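# Bend the rod into an upright arch in both sockets

## Task

Shape the rod into a standing arch so that each of its two ends is seated in a different socket of the board.

## Robot and tools

Robot: two arms, left_arm and right_arm, each with a two-finger gripper and a wrist camera. Their bases (URDF root link) sit at left_arm (-0.010, +0.367, +0.041) m and right_arm (-0.001, -0.258, +0.046) m, both nearly unrotated. A camera stand is behind the arms. A loose object may occasionally get a brief push from outside.

Frames: the scene frame has its origin at table-top height, halfway between the arms' nominal bases. +x points out over the table, +z up, and left_arm is on the +y side. Arm names do not match image left and right. Printed hand positions and orientations (end_effector_position in metres, end_effector_quat_wxyz) are in the scene frame and may be off by a few cm, more at long reach. Offsets you command are along each arm's current Hand target axes, not scene axes. On the gripper, the fingers point along its +z and open and close along its y. end_effector_position is the spot between the pads, about 1 cm behind the fingertips.

execute_actions(actions, cameras): actions is a list of actions; each action is a table of at most 15 rows, and each row lasts one control step of 1/30 s. A shorter table repeats its final row to fill 15 steps. Every row is one flat list of 14 numbers, each in [-1, 1], covering both arms even if one stays still: left_arm dx, dy, dz, rx, ry, rz, opening, then right_arm the same seven. dx..rz are offsets, not poses: measured from that arm's Hand target as it stood when the action began, along that target's own axes, and every row counts from that same start, not from the row before. A repeated offset in a later action or call moves the arm further. Scale: 1.0 equals 0.6 m for dx, dy, dz and 180 degrees for the rotation; rx, ry, rz form a single rotation vector. opening is absolute, not an offset: +1 fully open (0.093 m), -1 closed. Sending all six pose numbers as 0 re-commands the current Hand target; a 0 opening is a real command, so resend the current opening to leave a gripper alone. Images arrive only when actions is empty or cameras names them; ["all"] gives all, [] none; an unknown name voids the call.

move(target, speed, blend, opening_speed, grip_force, blocking, cameras): drives each gripper in a straight line. target is one 14-number row in the same layout and scale as above, or a list of up to 15 such rows; every row is an offset from the Hand targets at the move's start, never from the previous row. speed is the top path speed in m/s, 0.002 to 2.9 (default 0.25), with turning capped at twice that in rad/s; one value or one per target. blend, in m, rounds corners of a list (0 stops at each point). opening_speed is on the -1..+1 scale per second, at least 0.2. grip_force is newtons per finger pad, 10 to 50, one value or one per arm, and persists; lower forces close slowly. blocking=false returns after about 0.5 s while motion continues. A whole move is capped at 10 s. Paths do not avoid obstacles or the other arm. The result ends with a move: line: done (resting within 10 mm and 2 degrees), off_target, moving, held, fault, plus limits=paced (pose clipped) or limits=held (steps withheld).

wait(seconds): 0 to 10 s, arms hold their commands; a running move continues. stop(): brakes a running move. zoom_image(camera, region): region [x0, y0, x1, y1] in pixels of that camera's newest image, at most 504 by 504. Cameras: cam_head_left, cam_head_right, cam_high, cam_low, cam_left_wrist, cam_right_wrist, each 896x504. read_manual gives licence texts only. finished_scene(scene) ends the current scene with its number; after ending scene 1 make no further call in that reply.

Results: Hand target is the last commanded pose after clipping; the gripper often stops short of it because of friction and weight, and may sag or tilt, so check position and orientation after each move and send the remaining gap as an offset. Orientation commands are clipped to 40 degrees from the measured one per step. Tool commands lists current commands. grip_measured: +1 open, -1 closed; pads meet near -0.94 and each mm of object width adds about 0.0208; each gripper may read up to 0.02 too open. To grip a rigid flat object, send about 0.24 below the reading for its width; to release, send well above it. Joint velocities within noise means at rest. Joint torques wrap at ±28 N m on joints 1 to 3.

Avoid: dropping the rod or letting it leave the table, letting go while it moves, fast contacts, hard presses, and any touching or gripping between the two arms or their cameras (this can fail the task). A blocked arm keeps pushing until its target is pulled back past the gripper. Do not route paths near an arm's own base. Watch motor heat: MOTOR HOT at 75 °C, a fault that folds the arm at 90 °C, collapse at 100 °C; long stretched holds or unreachable targets heat motors.

Each tool is called as name([rows], argument=value, ...), one row to a line, values as JSON.

## Session

execute_actions(actions=[])

Scene clock: 0.00 s.
left_arm: end_effector_position=(+0.3610, +0.3733, +0.0989) grip_measured=+1.000 end_effector_quat_wxyz=(+0.524, -0.004, +0.852, +0.021) | right_arm: end_effector_position=(+0.3773, -0.3003, +0.1329) grip_measured=+1.000 end_effector_quat_wxyz=(+0.589, +0.091, +0.803, -0.017)
Joint positions: left_arm=[0.001 1.553 0.331 0.754 -0.041 0.016 0.093] | right_arm=[-0.101 1.575 0.301 0.964 0.049 0.1 0.093]
Joint velocities: within noise
Joint torques (N m): no reading
Motor temperatures (°C): left_arm=[31 35 38 33 28 30 29] | right_arm=[29 34 35 35 30 31 29]
Heat: left arm: 38 °C; right arm: 35 °C.
Hand target: left_arm +0.3667, +0.3733, +0.1100; +0.539, -0.004, +0.842, +0.021 | right_arm +0.3811, -0.3007, +0.1425; +0.602, +0.090, +0.793, -0.017
Tool commands: left_gripper/opening=+1.0 right_gripper/opening=+1.0

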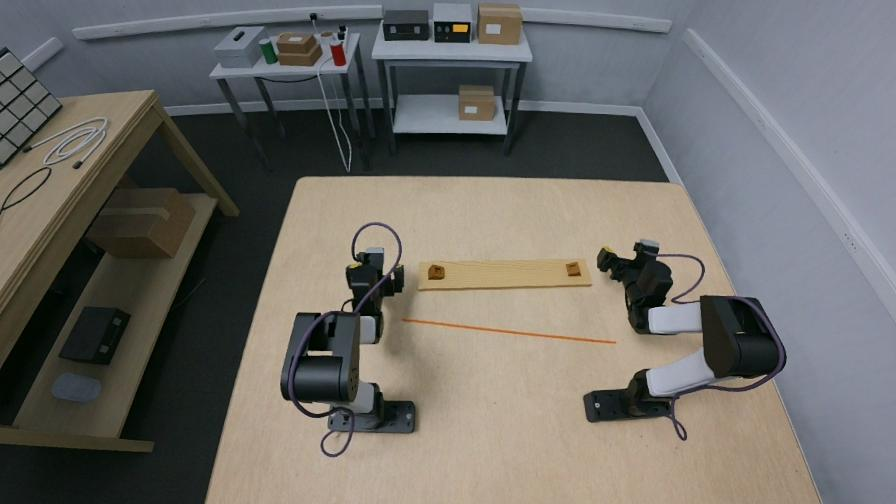

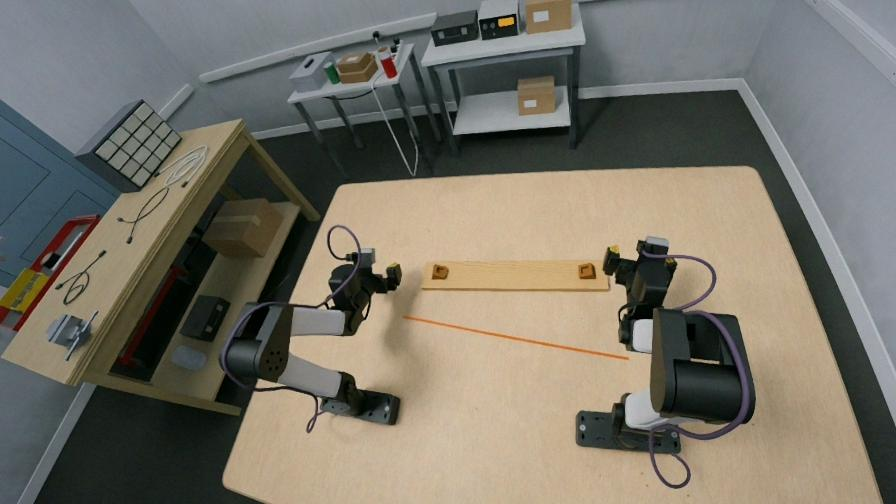

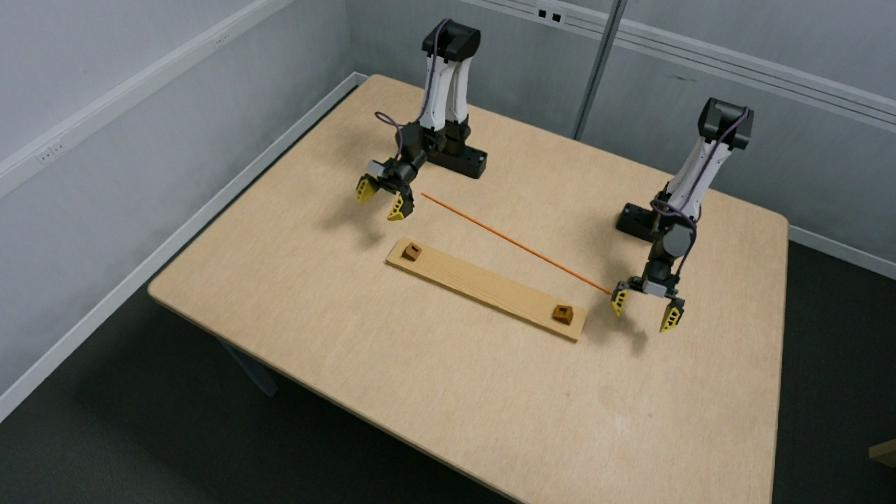

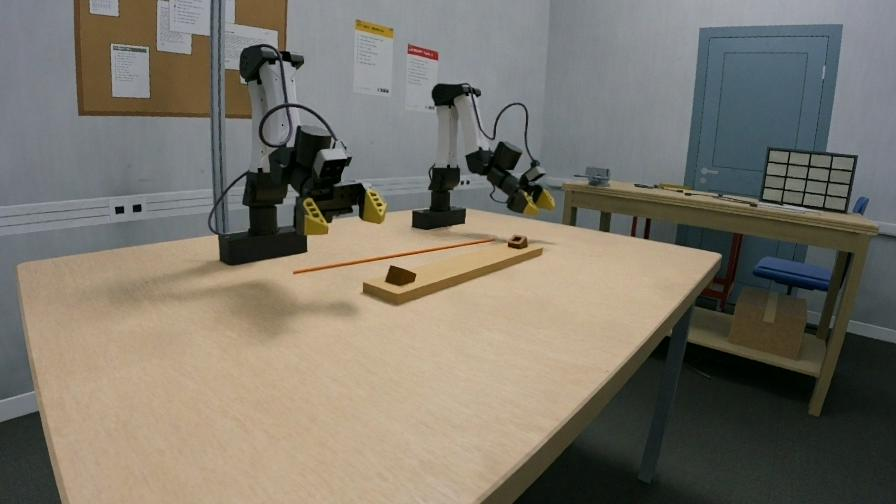

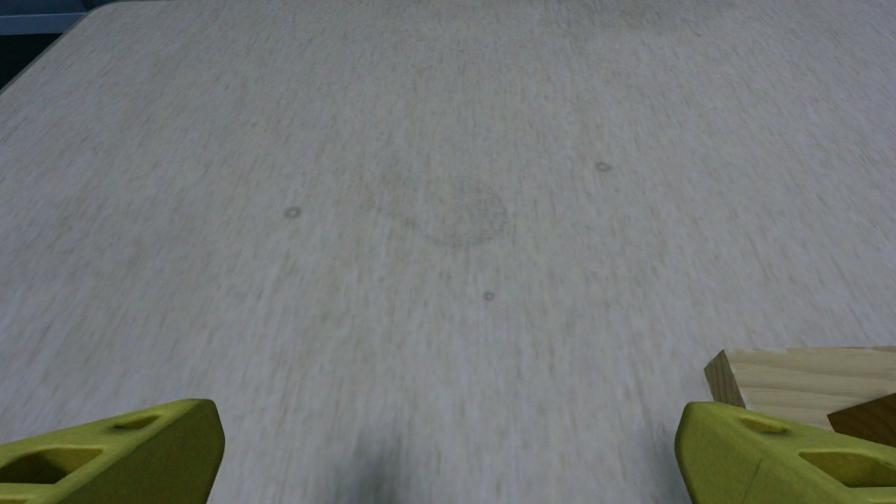

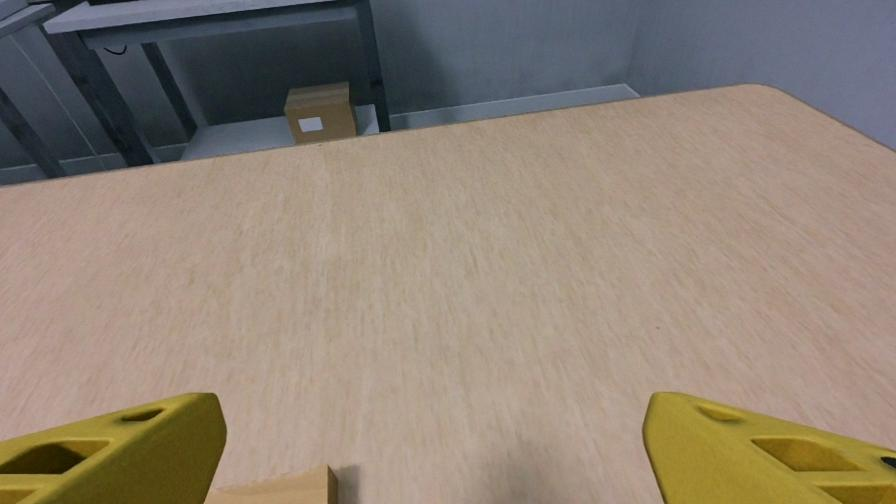

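zoom_image(camera="cam_head_left", region=[390, 240, 640, 360])

zoom_image(camera="cam_high", region=[380, 180, 640, 350])

zoom_image(camera="cam_low", region=[280, 200, 560, 320])

zoom_image(camera="cam_head_right", region=[390, 240, 640, 380])

Scaled by 2.016 from the camera's 896x504 image, which has a finer 1280x720 frame.

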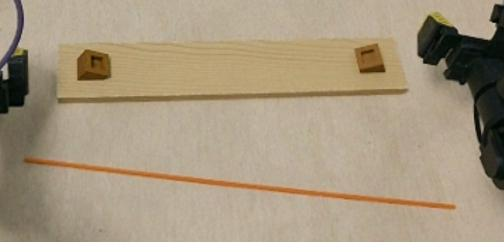

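Scaled by 1.938 from the camera's 896x504 image, which has a finer 1280x720 frame.

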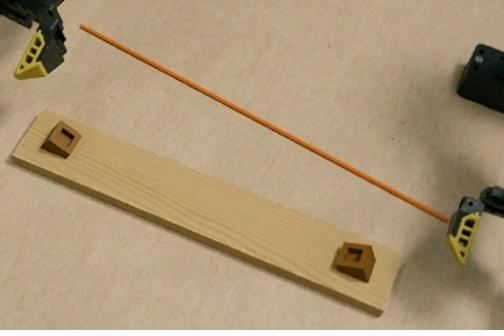

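Scaled by 1.800 from the camera's 896x504 image, which has a finer 1280x720 frame.

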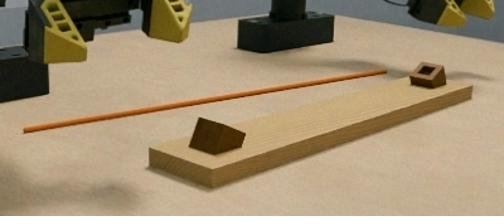

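Scaled by 2.016 from the camera's 896x504 image, which has a finer 1280x720 frame.

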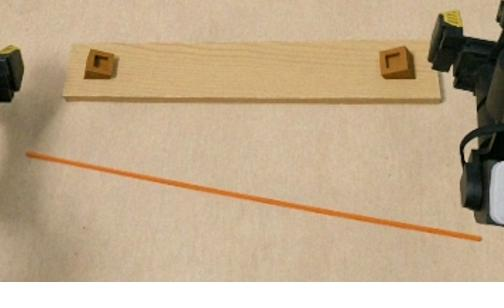

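move(target=[-0.186,-0.288,-0.154,0.282,0.282,0.440,-0.5,-0.119,0.248,-0.164,-0.3375,0.319,-0.4815,-0.5], cameras=["all"])

Scene clock: 65.60 s.
left_arm: end_effector_position=(+0.3309, +0.1966, +0.2344) grip_measured=-0.498 end_effector_quat_wxyz=(+0.033, +0.690, +0.723, +0.020) | right_arm: end_effector_position=(+0.3289, -0.1504, +0.2421) grip_measured=-0.498 end_effector_quat_wxyz=(-0.027, +0.700, -0.713, +0.007)
Joint positions: left_arm=[-0.469 1.976 2.057 -1.578 -0.019 1.054 0.021] | right_arm=[0.298 1.845 1.888 -1.558 -0.012 -1.243 0.021]
Joint torques (N m): left_arm=[-0.53 -8.49 8.17 0.48 -0.08 0.22] | right_arm=[-0.01 -6.89 7.62 0.45 0.02 -0.17]
Motor temperatures (°C): left_arm=[31 38 42 41 28 30 29] | right_arm=[29 36 39 50 30 31 29]
Heat: left arm: 42 °C; right arm: 50 °C.
Hand target: left_arm +0.3346, +0.1952, +0.2445; -0.011, +0.696, +0.718, +0.011 | right_arm +0.3303, -0.1499, +0.2503; +0.000, +0.707, -0.707, +0.000
Off the commanded pose: left_arm 0.011 m, 5 deg | right_arm 0.008 m, 3 deg.
joint sent to its limit (left arm) — joint 4 (wrist pitch), lower limit. The joint targets are off in orientation, not in position.
joint sent to its limit (right arm) — joint 4 (wrist pitch), lower limit. The joint targets are off in orientation, not in position.
move: off_target (left_arm, right_arm)

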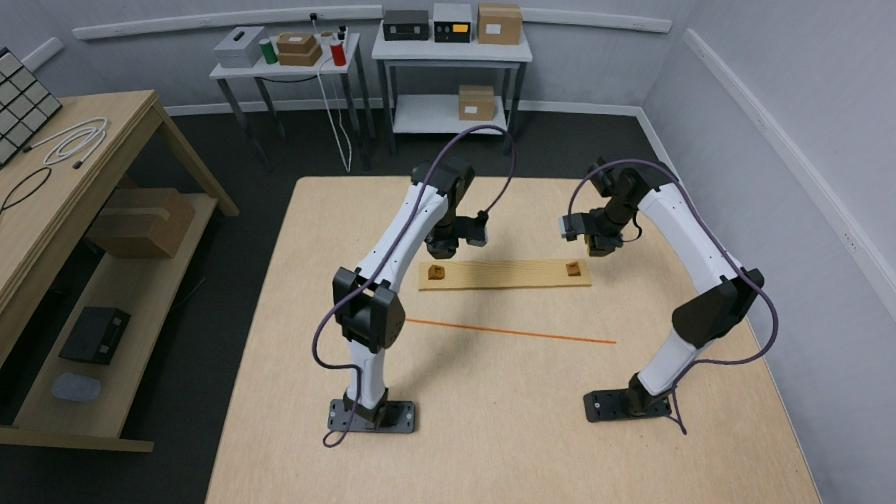

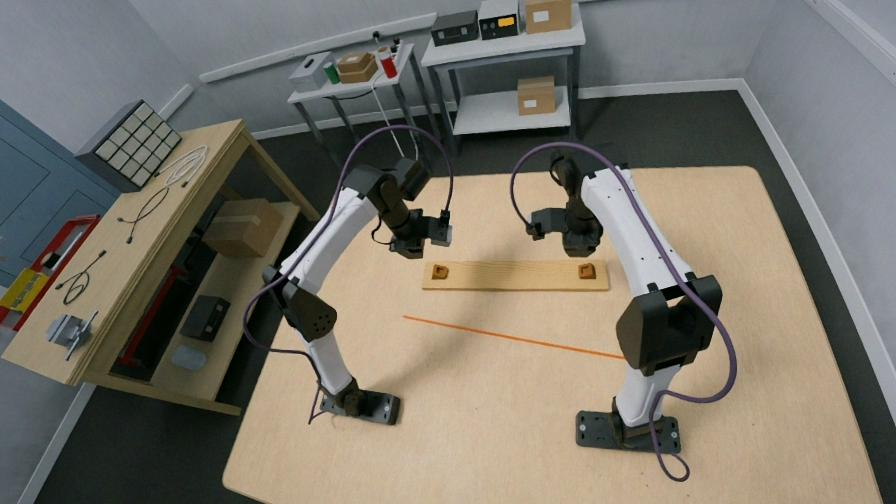

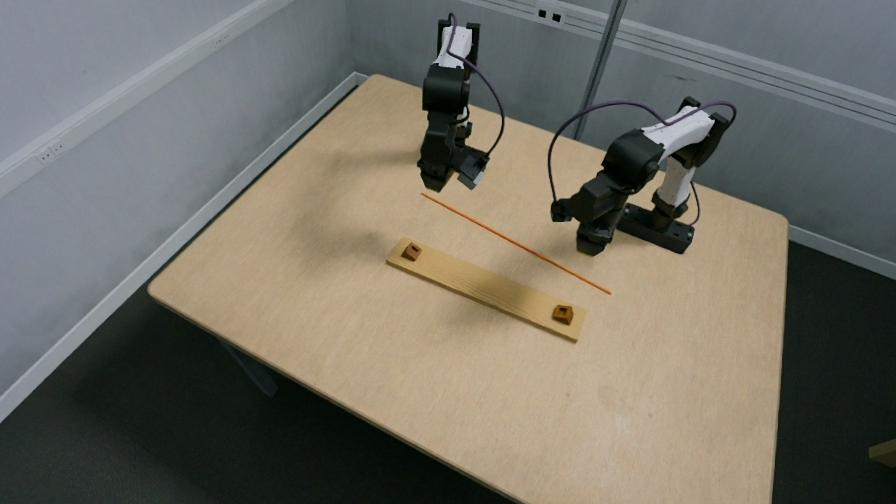

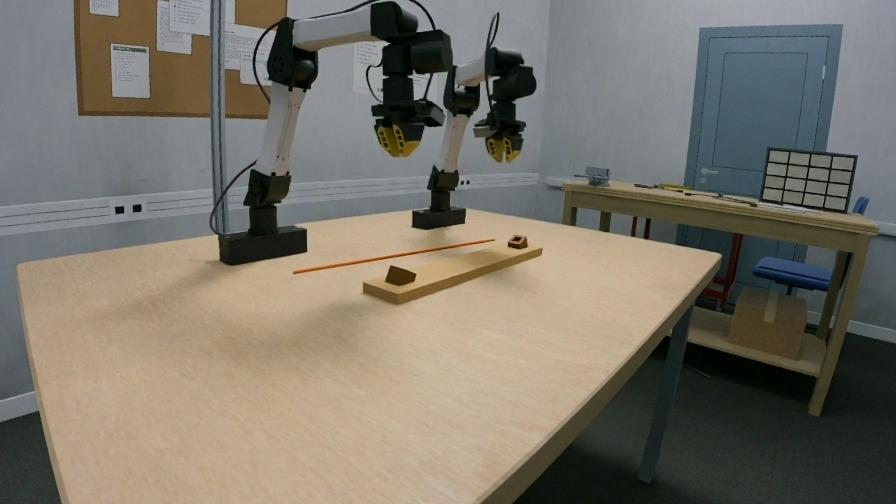

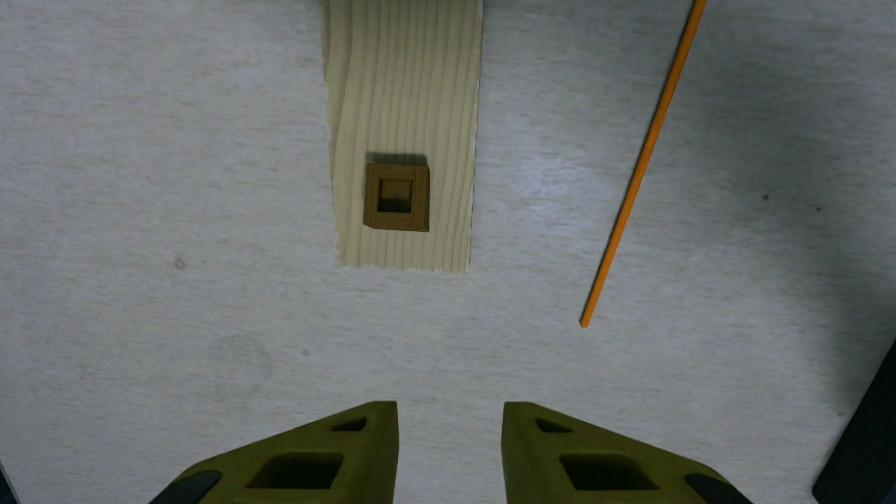

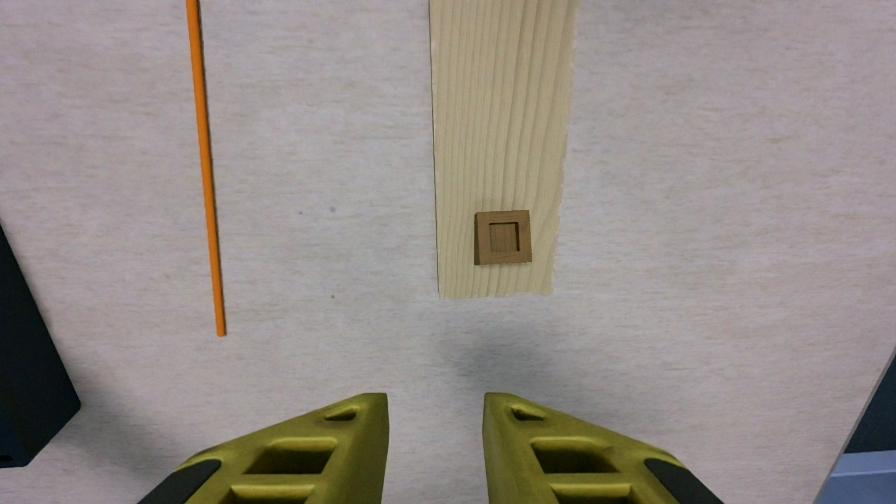

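zoom_image(camera="cam_left_wrist", region=[310, 120, 510, 290])

zoom_image(camera="cam_right_wrist", region=[410, 180, 590, 310])

zoom_image(camera="cam_left_wrist", region=[540, 200, 700, 340])

zoom_image(camera="cam_low", region=[360, 225, 560, 310])

zoom_image(camera="cam_high", region=[380, 230, 600, 350])

Scaled by 2.520 from the camera's 896x504 image, which has a finer 1280x720 frame.

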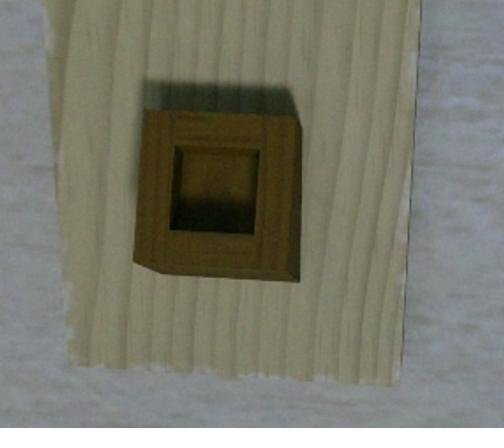

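Scaled by 2.800 from the camera's 896x504 image, which has a finer 1280x720 frame.

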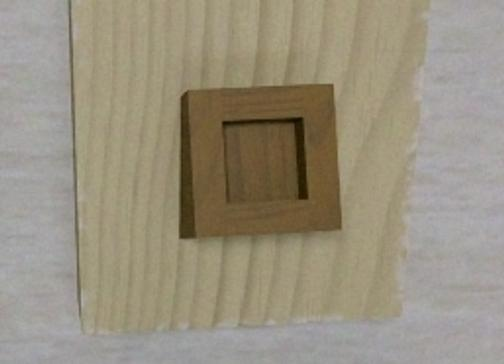

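Scaled by 3.150 from the camera's 896x504 image, which has a finer 1280x720 frame.

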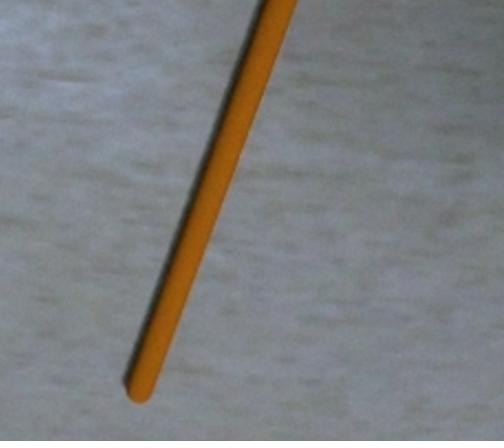

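Scaled by 2.520 from the camera's 896x504 image, which has a finer 1280x720 frame.

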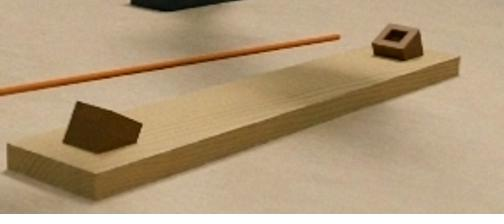

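Scaled by 2.291 from the camera's 896x504 image, which has a finer 1280x720 frame.

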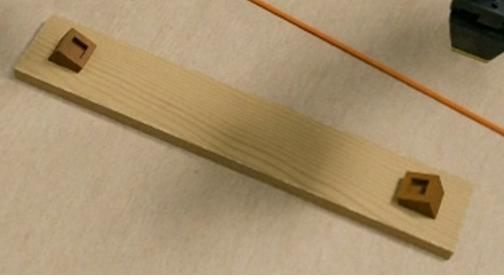

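move(target=[0.1038,-0.161,0.2273,-0.0006,-0.0099,0.0515,-0.4,0.1232,0.2628,0.2372,0,0,0.0417,-0.4], cameras=["cam_left_wrist","cam_right_wrist","cam_high"])

Scene clock: 158.83 s.
left_arm: end_effector_position=(+0.2347, +0.2604, +0.1058) grip_measured=-0.402 end_effector_quat_wxyz=(-0.019, +0.749, +0.663, -0.001) | right_arm: end_effector_position=(+0.1694, -0.2220, +0.1087) grip_measured=-0.402 end_effector_quat_wxyz=(-0.009, -0.660, +0.751, +0.009)
Joint positions: left_arm=[-0.417 1.621 1.101 -1.085 -0.014 1.274 0.026] | right_arm=[0.19 1.242 0.768 -1.121 -0.007 -1.239 0.026]
Joint torques (N m): left_arm=[0.2 -7.88 4.46 0.48 0.12 0.23] | right_arm=[-1.14 -3.51 4.38 0.65 -0.06 -0.11]
Motor temperatures (°C): left_arm=[30 44 48 33 27 29 29] | right_arm=[28 39 45 37 30 31 29]
Heat: left arm: 48 °C; right arm: 45 °C.
Hand target: left_arm +0.2361, +0.2587, +0.1100; +0.000, +0.752, +0.659, +0.000 | right_arm +0.1726, -0.2239, +0.1080; +0.000, -0.659, +0.752, +0.000
Off the commanded pose: left_arm 0.005 m, 2 deg | right_arm 0.004 m, 1 deg.
move: done
Images, in order (width x height): cam_high 896x504, cam_left_wrist 896x504, cam_right_wrist 896x504.

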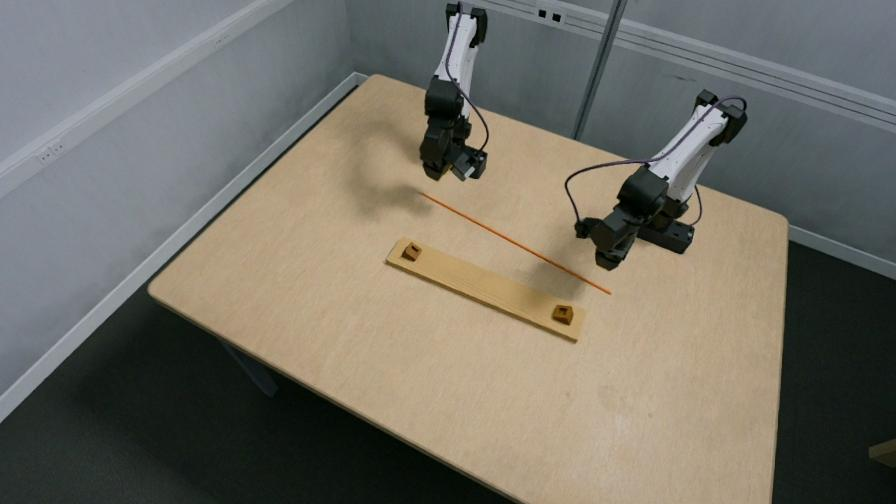

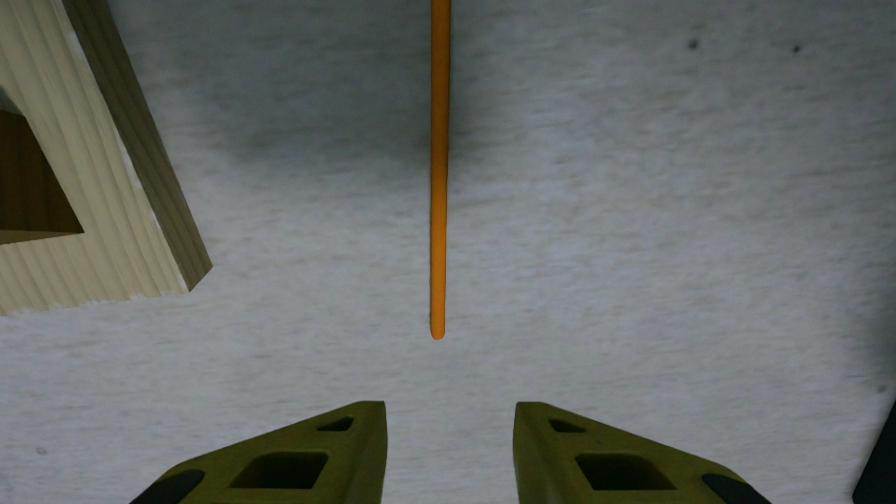

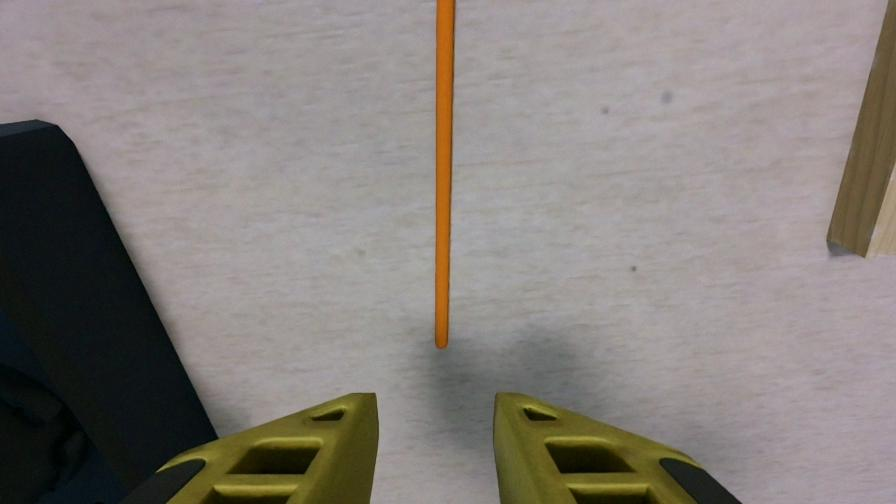

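move(target=[0,0,0.11,0,0,0,-0.4,0,0,0.11,0,0,0,-0.4], cameras=["cam_left_wrist","cam_right_wrist"])

Scene clock: 163.60 s.
left_arm: end_effector_position=(+0.2354, +0.2601, +0.0463) grip_measured=-0.402 end_effector_quat_wxyz=(-0.007, +0.749, +0.662, +0.005) | right_arm: end_effector_position=(+0.1711, -0.2216, +0.0453) grip_measured=-0.402 end_effector_quat_wxyz=(-0.001, -0.660, +0.751, +0.005)
Joint positions: left_arm=[-0.417 1.693 0.924 -0.809 -0.014 1.275 0.026] | right_arm=[0.19 1.346 0.568 -0.799 -0.007 -1.239 0.026]
Joint torques (N m): left_arm=[0.18 -5.6 4.31 0.53 0.12 0.24] | right_arm=[-1.16 -2.44 3.86 0.67 -0.06 -0.11]
Heat: left arm: 47 °C; right arm: 44 °C.
Hand target: left_arm +0.2361, +0.2587, +0.0440; +0.000, +0.752, +0.659, +0.000 | right_arm +0.1725, -0.2239, +0.0420; +0.000, -0.659, +0.752, +0.000
Off the commanded pose: left_arm 0.003 m, 1 deg | right_arm 0.004 m, 1 deg.
move: done
Images, in order (width x height): cam_left_wrist 896x504, cam_right_wrist 896x504.

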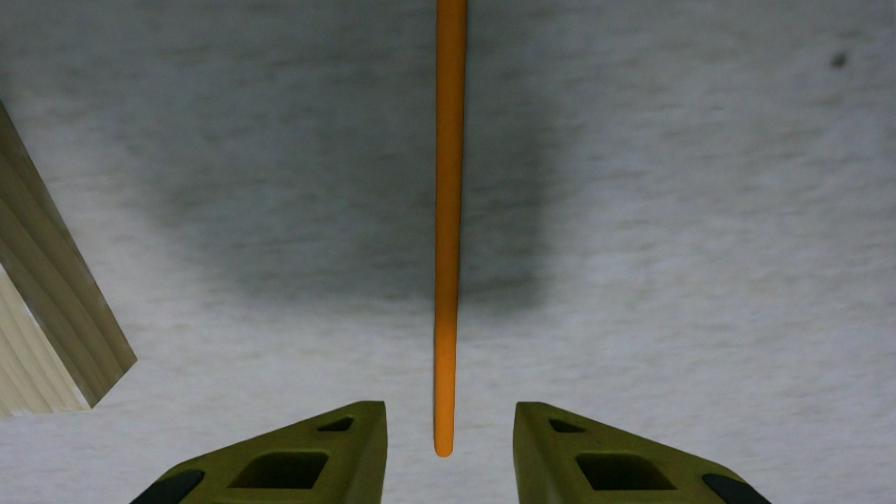

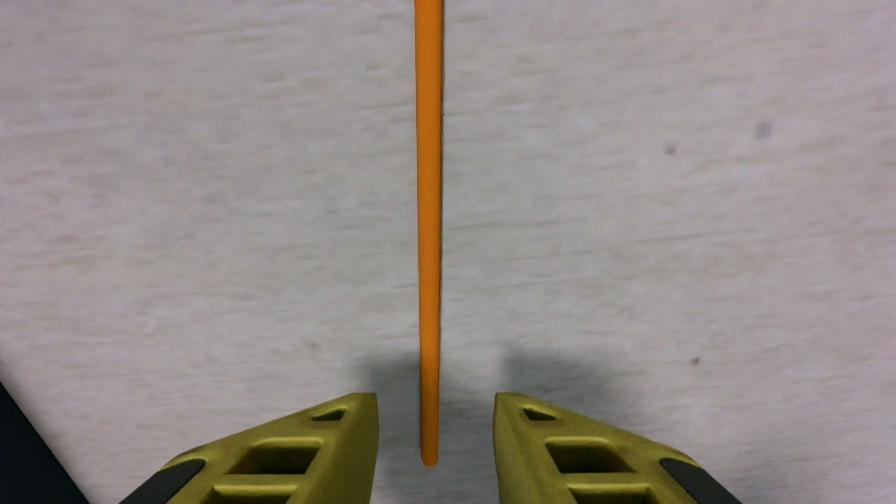

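move(target=[0,0.002,0.035,0,0,0,-0.4,0,0.0,0.035,0,0,0,-0.4], cameras=["cam_left_wrist","cam_right_wrist","cam_low"], speed=0.1)

Scene clock: 169.20 s.
left_arm: end_effector_position=(+0.2371, +0.2593, +0.0258) grip_measured=-0.402 end_effector_quat_wxyz=(-0.006, +0.749, +0.662, +0.005) | right_arm: end_effector_position=(+0.1710, -0.2216, +0.0238) grip_measured=-0.402 end_effector_quat_wxyz=(-0.002, -0.660, +0.751, +0.005)
Joint positions: left_arm=[-0.417 1.744 0.887 -0.72 -0.014 1.276 0.026] | right_arm=[0.19 1.412 0.515 -0.682 -0.007 -1.239 0.026]
Joint torques (N m): left_arm=[0.31 -5.7 4.01 0.56 0.11 0.25] | right_arm=[-1.13 -2.65 3.7 0.69 -0.06 -0.11]
Heat: left arm: 46 °C; right arm: 43 °C.
Hand target: left_arm +0.2372, +0.2586, +0.0230; +0.000, +0.752, +0.659, +0.000 | right_arm +0.1726, -0.2238, +0.0210; +0.000, -0.659, +0.752, +0.000
Off the commanded pose: left_arm 0.003 m, 1 deg | right_arm 0.004 m, 1 deg.
move: done
Images, in order (width x height): cam_low 896x504, cam_left_wrist 896x504, cam_right_wrist 896x504.

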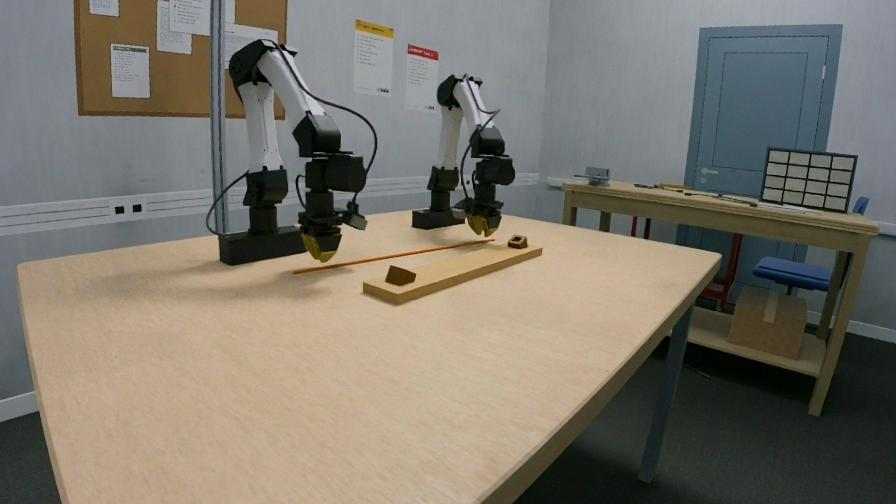

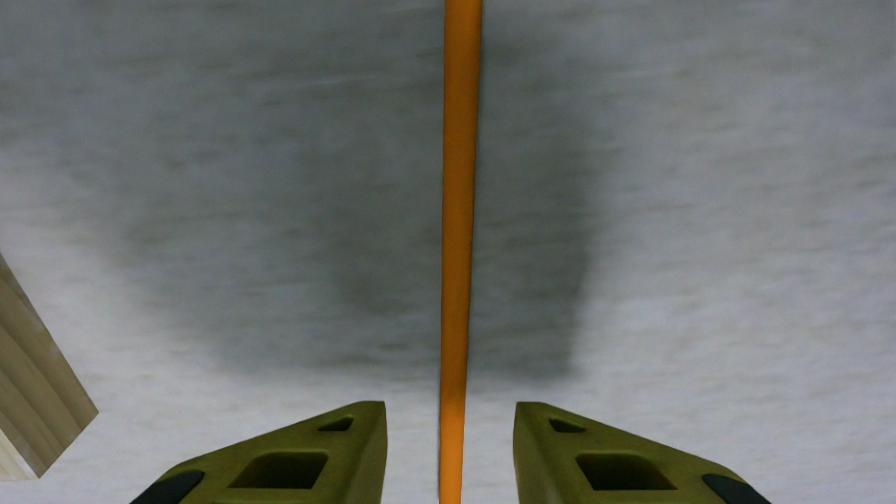

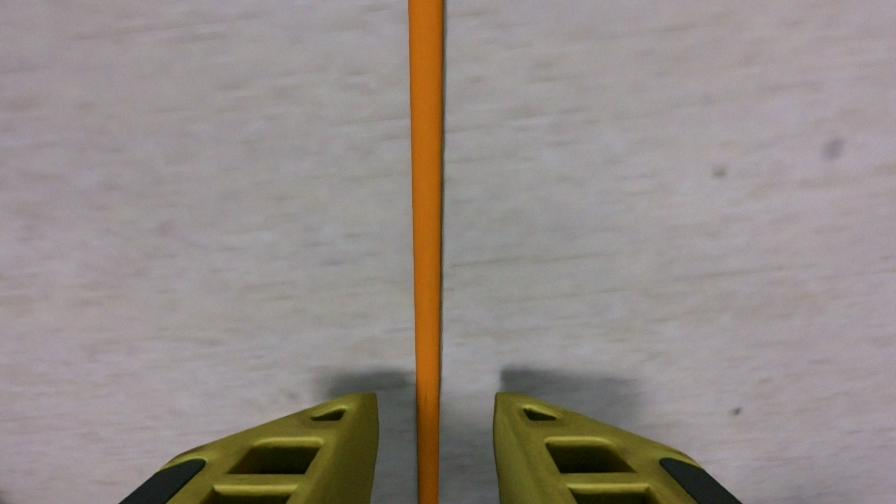

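move(target=[0,0.0,0.019,0,0,0,-0.4,0,-0.0017,0.018,0,0,0,-0.4], cameras=["cam_left_wrist","cam_right_wrist"], speed=0.05)

zoom_image(camera="cam_left_wrist", region=[300, 300, 600, 504])

Scene clock: 182.07 s.
left_arm: end_effector_position=(+0.2373, +0.2592, +0.0146) grip_measured=-0.402 end_effector_quat_wxyz=(-0.005, +0.749, +0.662, +0.005) | right_arm: end_effector_position=(+0.1720, -0.2214, +0.0130) grip_measured=-0.402 end_effector_quat_wxyz=(-0.002, -0.660, +0.751, +0.005)
Joint positions: left_arm=[-0.417 1.773 0.867 -0.671 -0.014 1.276 0.026] | right_arm=[0.19 1.455 0.494 -0.618 -0.007 -1.239 0.026]
Joint torques (N m): left_arm=[0.31 -5.71 3.85 0.58 0.11 0.24] | right_arm=[-1.28 -2.73 3.49 0.72 -0.06 -0.12]
Heat: left arm: 44 °C; right arm: 42 °C.
Hand target: left_arm +0.2372, +0.2586, +0.0116; +0.000, +0.752, +0.659, +0.000 | right_arm +0.1736, -0.2240, +0.0102; +0.000, -0.659, +0.752, +0.000
Off the commanded pose: left_arm 0.003 m, 1 deg | right_arm 0.004 m, 1 deg.
move: done
Images, in order (width x height): cam_left_wrist 896x504, cam_right_wrist 896x504.

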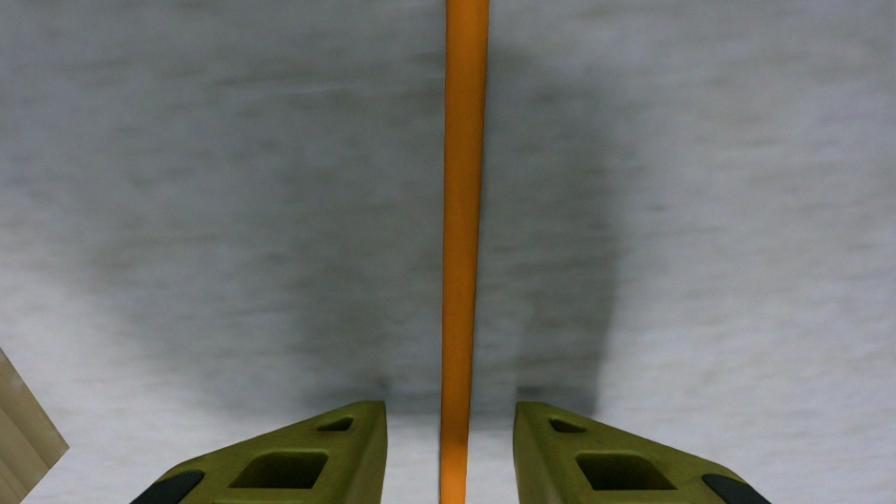

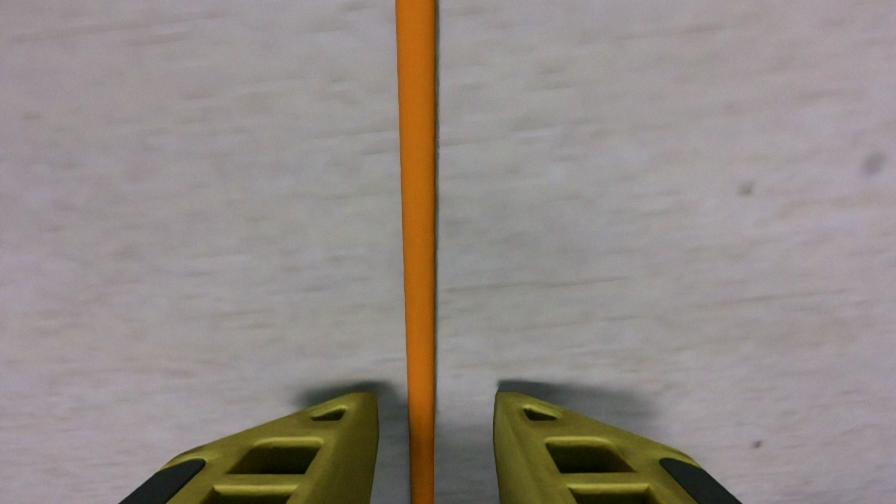

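Scaled by 1.680 from the camera's 896x504 image, which has a finer 1280x720 frame.

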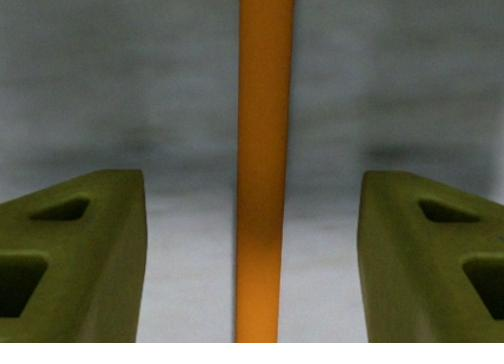

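move(target=[0,0.0,0.0055,0,0,0,-0.4,0,0.0,0.005,0,0,0,-0.4], cameras=["cam_left_wrist","cam_right_wrist"], speed=0.03)

Scene clock: 193.30 s.
left_arm: end_effector_position=(+0.2394, +0.2583, +0.0125) grip_measured=-0.402 end_effector_quat_wxyz=(-0.003, +0.749, +0.662, +0.007) | right_arm: end_effector_position=(+0.1718, -0.2215, +0.0098) grip_measured=-0.402 end_effector_quat_wxyz=(-0.002, -0.660, +0.751, +0.005)
Joint positions: left_arm=[-0.417 1.781 0.867 -0.656 -0.014 1.276 0.026] | right_arm=[0.19 1.467 0.488 -0.601 -0.007 -1.239 0.026]
Joint torques (N m): left_arm=[0.31 -5.72 3.38 0.56 0.11 0.24] | right_arm=[-1.28 -2.81 3.48 0.71 -0.06 -0.12]
Motor temperatures (°C): left_arm=[30 43 43 32 27 29 29] | right_arm=[28 37 41 36 30 31 29]
Heat: left arm: 43 °C; right arm: 41 °C.
Hand target: left_arm +0.2372, +0.2586, +0.0083; +0.000, +0.752, +0.659, +0.000 | right_arm +0.1735, -0.2240, +0.0072; +0.000, -0.659, +0.752, +0.000
Off the commanded pose: left_arm 0.005 m, 1 deg | right_arm 0.004 m, 1 deg.
move: done
Images, in order (width x height): cam_left_wrist 896x504, cam_right_wrist 896x504.

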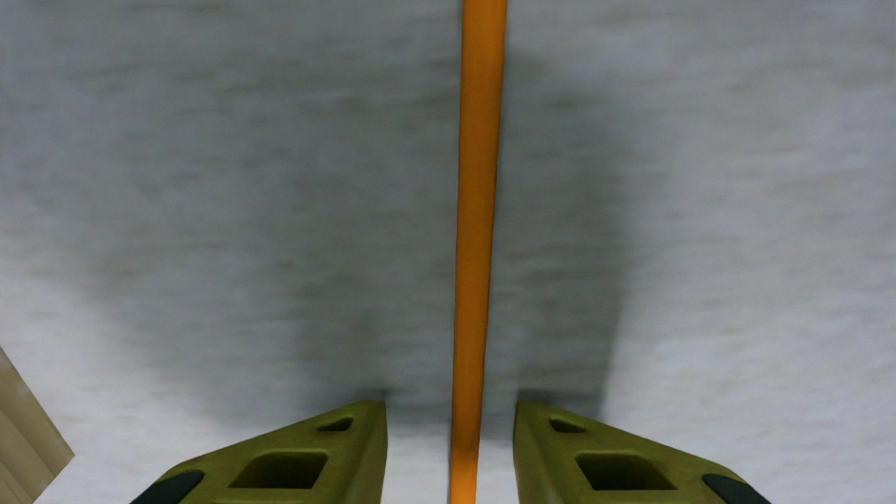

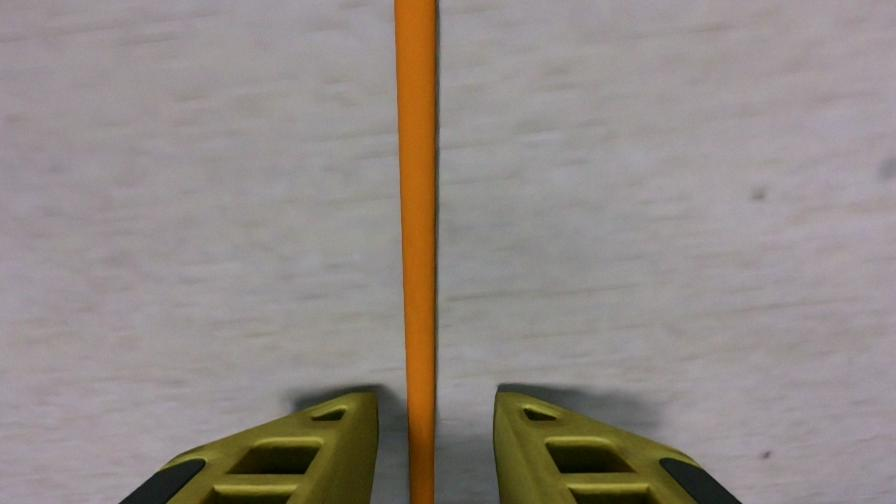

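move(target=[0,0.0,-0.004,0,0,0,-1,0,0.0,0.0,0,0,0,-1], cameras=["cam_left_wrist","cam_right_wrist"], speed=0.03, opening_speed=0.5)

Scene clock: 198.50 s.
left_arm: end_effector_position=(+0.2402, +0.2584, +0.0125) grip_measured=-0.987 end_effector_quat_wxyz=(-0.001, +0.749, +0.663, +0.007) | right_arm: end_effector_position=(+0.1731, -0.2217, +0.0109) grip_measured=-0.982 end_effector_quat_wxyz=(+0.000, -0.660, +0.751, +0.002)
Joint positions: left_arm=[-0.415 1.781 0.867 -0.653 -0.014 1.276 0] | right_arm=[0.19 1.461 0.488 -0.6 -0.004 -1.239 0]
Joint torques (N m): left_arm=[0.18 -6.22 3.7 0.46 0.11 0.24] | right_arm=[-1.28 -2.35 3.45 0.74 -0.09 -0.12]
Heat: left arm: 43 °C; right arm: 41 °C.
Hand target: left_arm +0.2372, +0.2586, +0.0107; +0.000, +0.752, +0.659, +0.000 | right_arm +0.1736, -0.2240, +0.0072; +0.000, -0.659, +0.752, +0.000
Off the commanded pose: left_arm 0.004 m, 1 deg | right_arm 0.004 m, 0 deg.
move: done
Images, in order (width x height): cam_left_wrist 896x504, cam_right_wrist 896x504.

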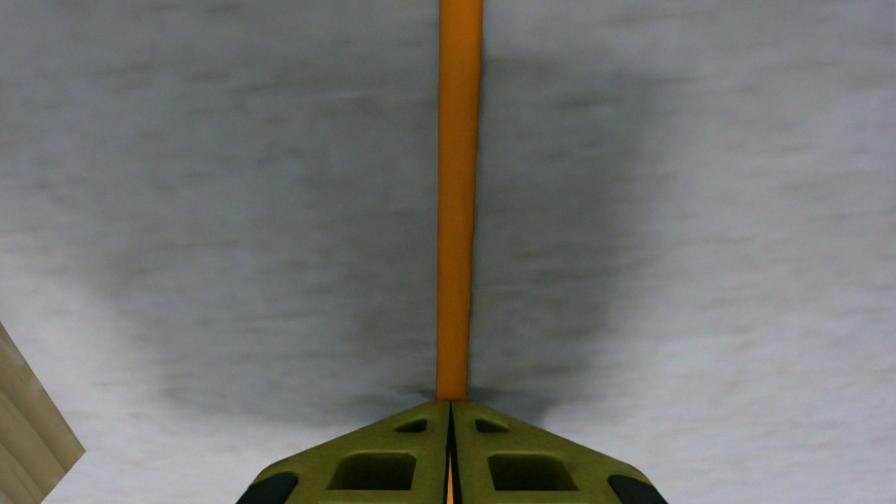

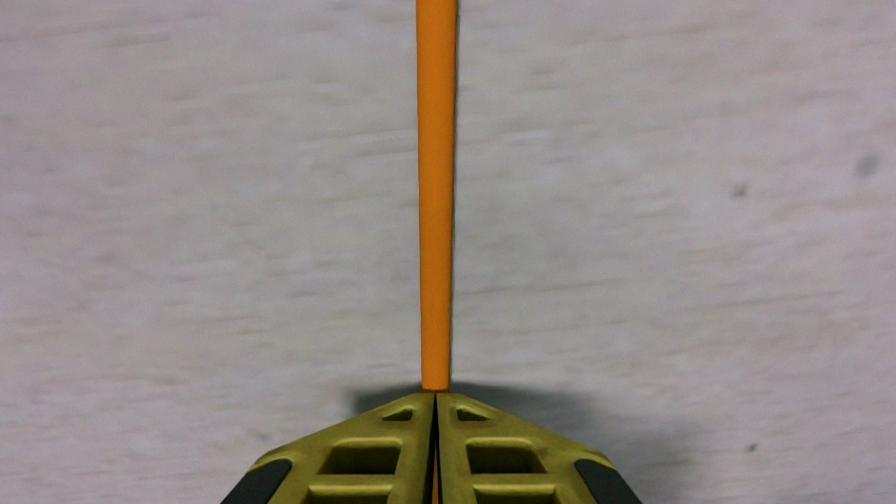

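move(target=[0,0.0,0,0,0,0,-0.45,0,0.0,0.0,0,0,0,-0.45], opening_speed=1)

move(target=[0,-0.004,0.012,0,0,0,-0.45,0,0.0,0.008,0,0,0,-0.45], speed=0.02)

move(target=[0,0,0.0033,0,0,0,-0.45,0,0.0,0.0033,0,0,0,-0.45], cameras=["cam_left_wrist","cam_right_wrist"], speed=0.02)

Scene clock: 207.70 s.
left_arm: end_effector_position=(+0.2399, +0.2583, +0.0125) grip_measured=-0.452 end_effector_quat_wxyz=(-0.002, +0.749, +0.662, +0.006) | right_arm: end_effector_position=(+0.1724, -0.2219, +0.0098) grip_measured=-0.452 end_effector_quat_wxyz=(-0.002, -0.660, +0.751, +0.004)
Joint positions: left_arm=[-0.415 1.781 0.867 -0.655 -0.013 1.277 0.024] | right_arm=[0.19 1.467 0.488 -0.599 -0.004 -1.239 0.024]
Joint torques (N m): left_arm=[0.16 -6.22 3.7 0.46 0.1 0.24] | right_arm=[-1.29 -2.81 3.43 0.7 -0.09 -0.12]
Heat: left arm: 42 °C; right arm: 40 °C.
Hand target: left_arm +0.2372, +0.2586, +0.0107; +0.000, +0.752, +0.659, +0.000 | right_arm +0.1735, -0.2240, +0.0071; +0.000, -0.659, +0.752, +0.000
Off the commanded pose: left_arm 0.003 m, 1 deg | right_arm 0.004 m, 0 deg.
move: done

Scene clock: 208.43 s.
left_arm: end_effector_position=(+0.2350, +0.2605, +0.0073) grip_measured=-0.452 end_effector_quat_wxyz=(-0.006, +0.749, +0.662, +0.004) | right_arm: end_effector_position=(+0.1709, -0.2222, +0.0056) grip_measured=-0.452 end_effector_quat_wxyz=(-0.005, -0.660, +0.751, +0.005)
Joint positions: left_arm=[-0.415 1.785 0.846 -0.639 -0.013 1.277 0.024] | right_arm=[0.19 1.484 0.479 -0.58 -0.004 -1.239 0.024]
Joint torques (N m): left_arm=[-0.08 -5.52 3.59 0.62 0.1 0.21] | right_arm=[-1.28 -2.67 3.26 0.78 -0.1 -0.13]
Heat: left arm: 42 °C; right arm: 40 °C.
Hand target: left_arm +0.2348, +0.2589, +0.0035; +0.000, +0.752, +0.659, +0.000 | right_arm +0.1736, -0.2239, +0.0024; +0.000, -0.659, +0.752, +0.000
Off the commanded pose: left_arm 0.004 m, 1 deg | right_arm 0.005 m, 1 deg.
move: done

Scene clock: 209.13 s.
left_arm: end_effector_position=(+0.2352, +0.2604, +0.0073) grip_measured=-0.452 end_effector_quat_wxyz=(-0.006, +0.749, +0.662, +0.004) | right_arm: end_effector_position=(+0.1709, -0.2222, +0.0054) grip_measured=-0.452 end_effector_quat_wxyz=(-0.005, -0.660, +0.751, +0.005)
Joint positions: left_arm=[-0.415 1.785 0.846 -0.639 -0.013 1.277 0.024] | right_arm=[0.19 1.485 0.479 -0.58 -0.004 -1.239 0.024]
Joint torques (N m): left_arm=[-0.06 -5.07 3.3 0.7 0.11 0.21] | right_arm=[-1.29 -2.22 2.97 0.89 -0.09 -0.13]
Heat: left arm: 42 °C; right arm: 40 °C.
Hand target: left_arm +0.2348, +0.2589, +0.0015; +0.000, +0.752, +0.659, +0.000 | right_arm +0.1736, -0.2239, +0.0004; +0.000, -0.659, +0.752, +0.000
Off the commanded pose: left_arm 0.006 m, 1 deg | right_arm 0.006 m, 1 deg.
move: done
Images, in order (width x height): cam_left_wrist 896x504, cam_right_wrist 896x504.

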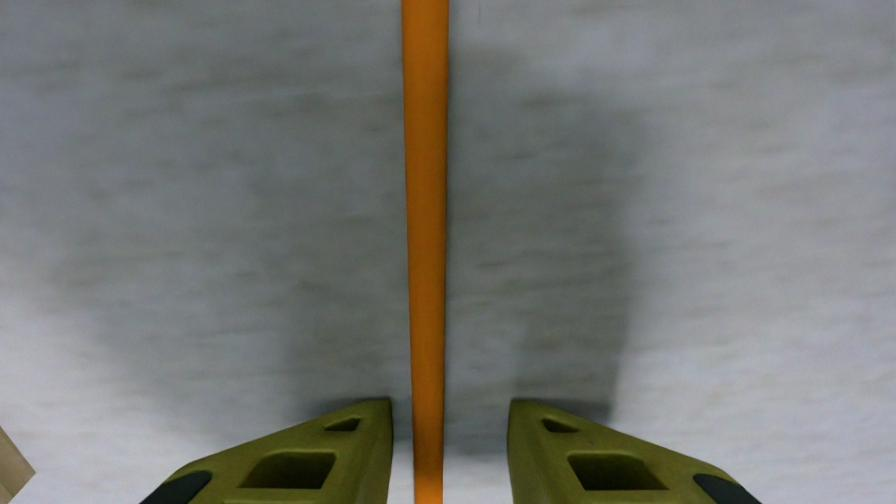

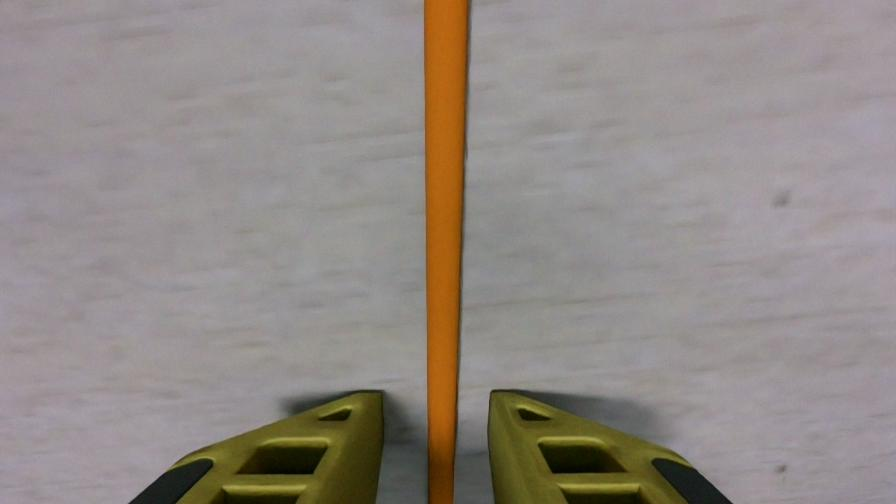

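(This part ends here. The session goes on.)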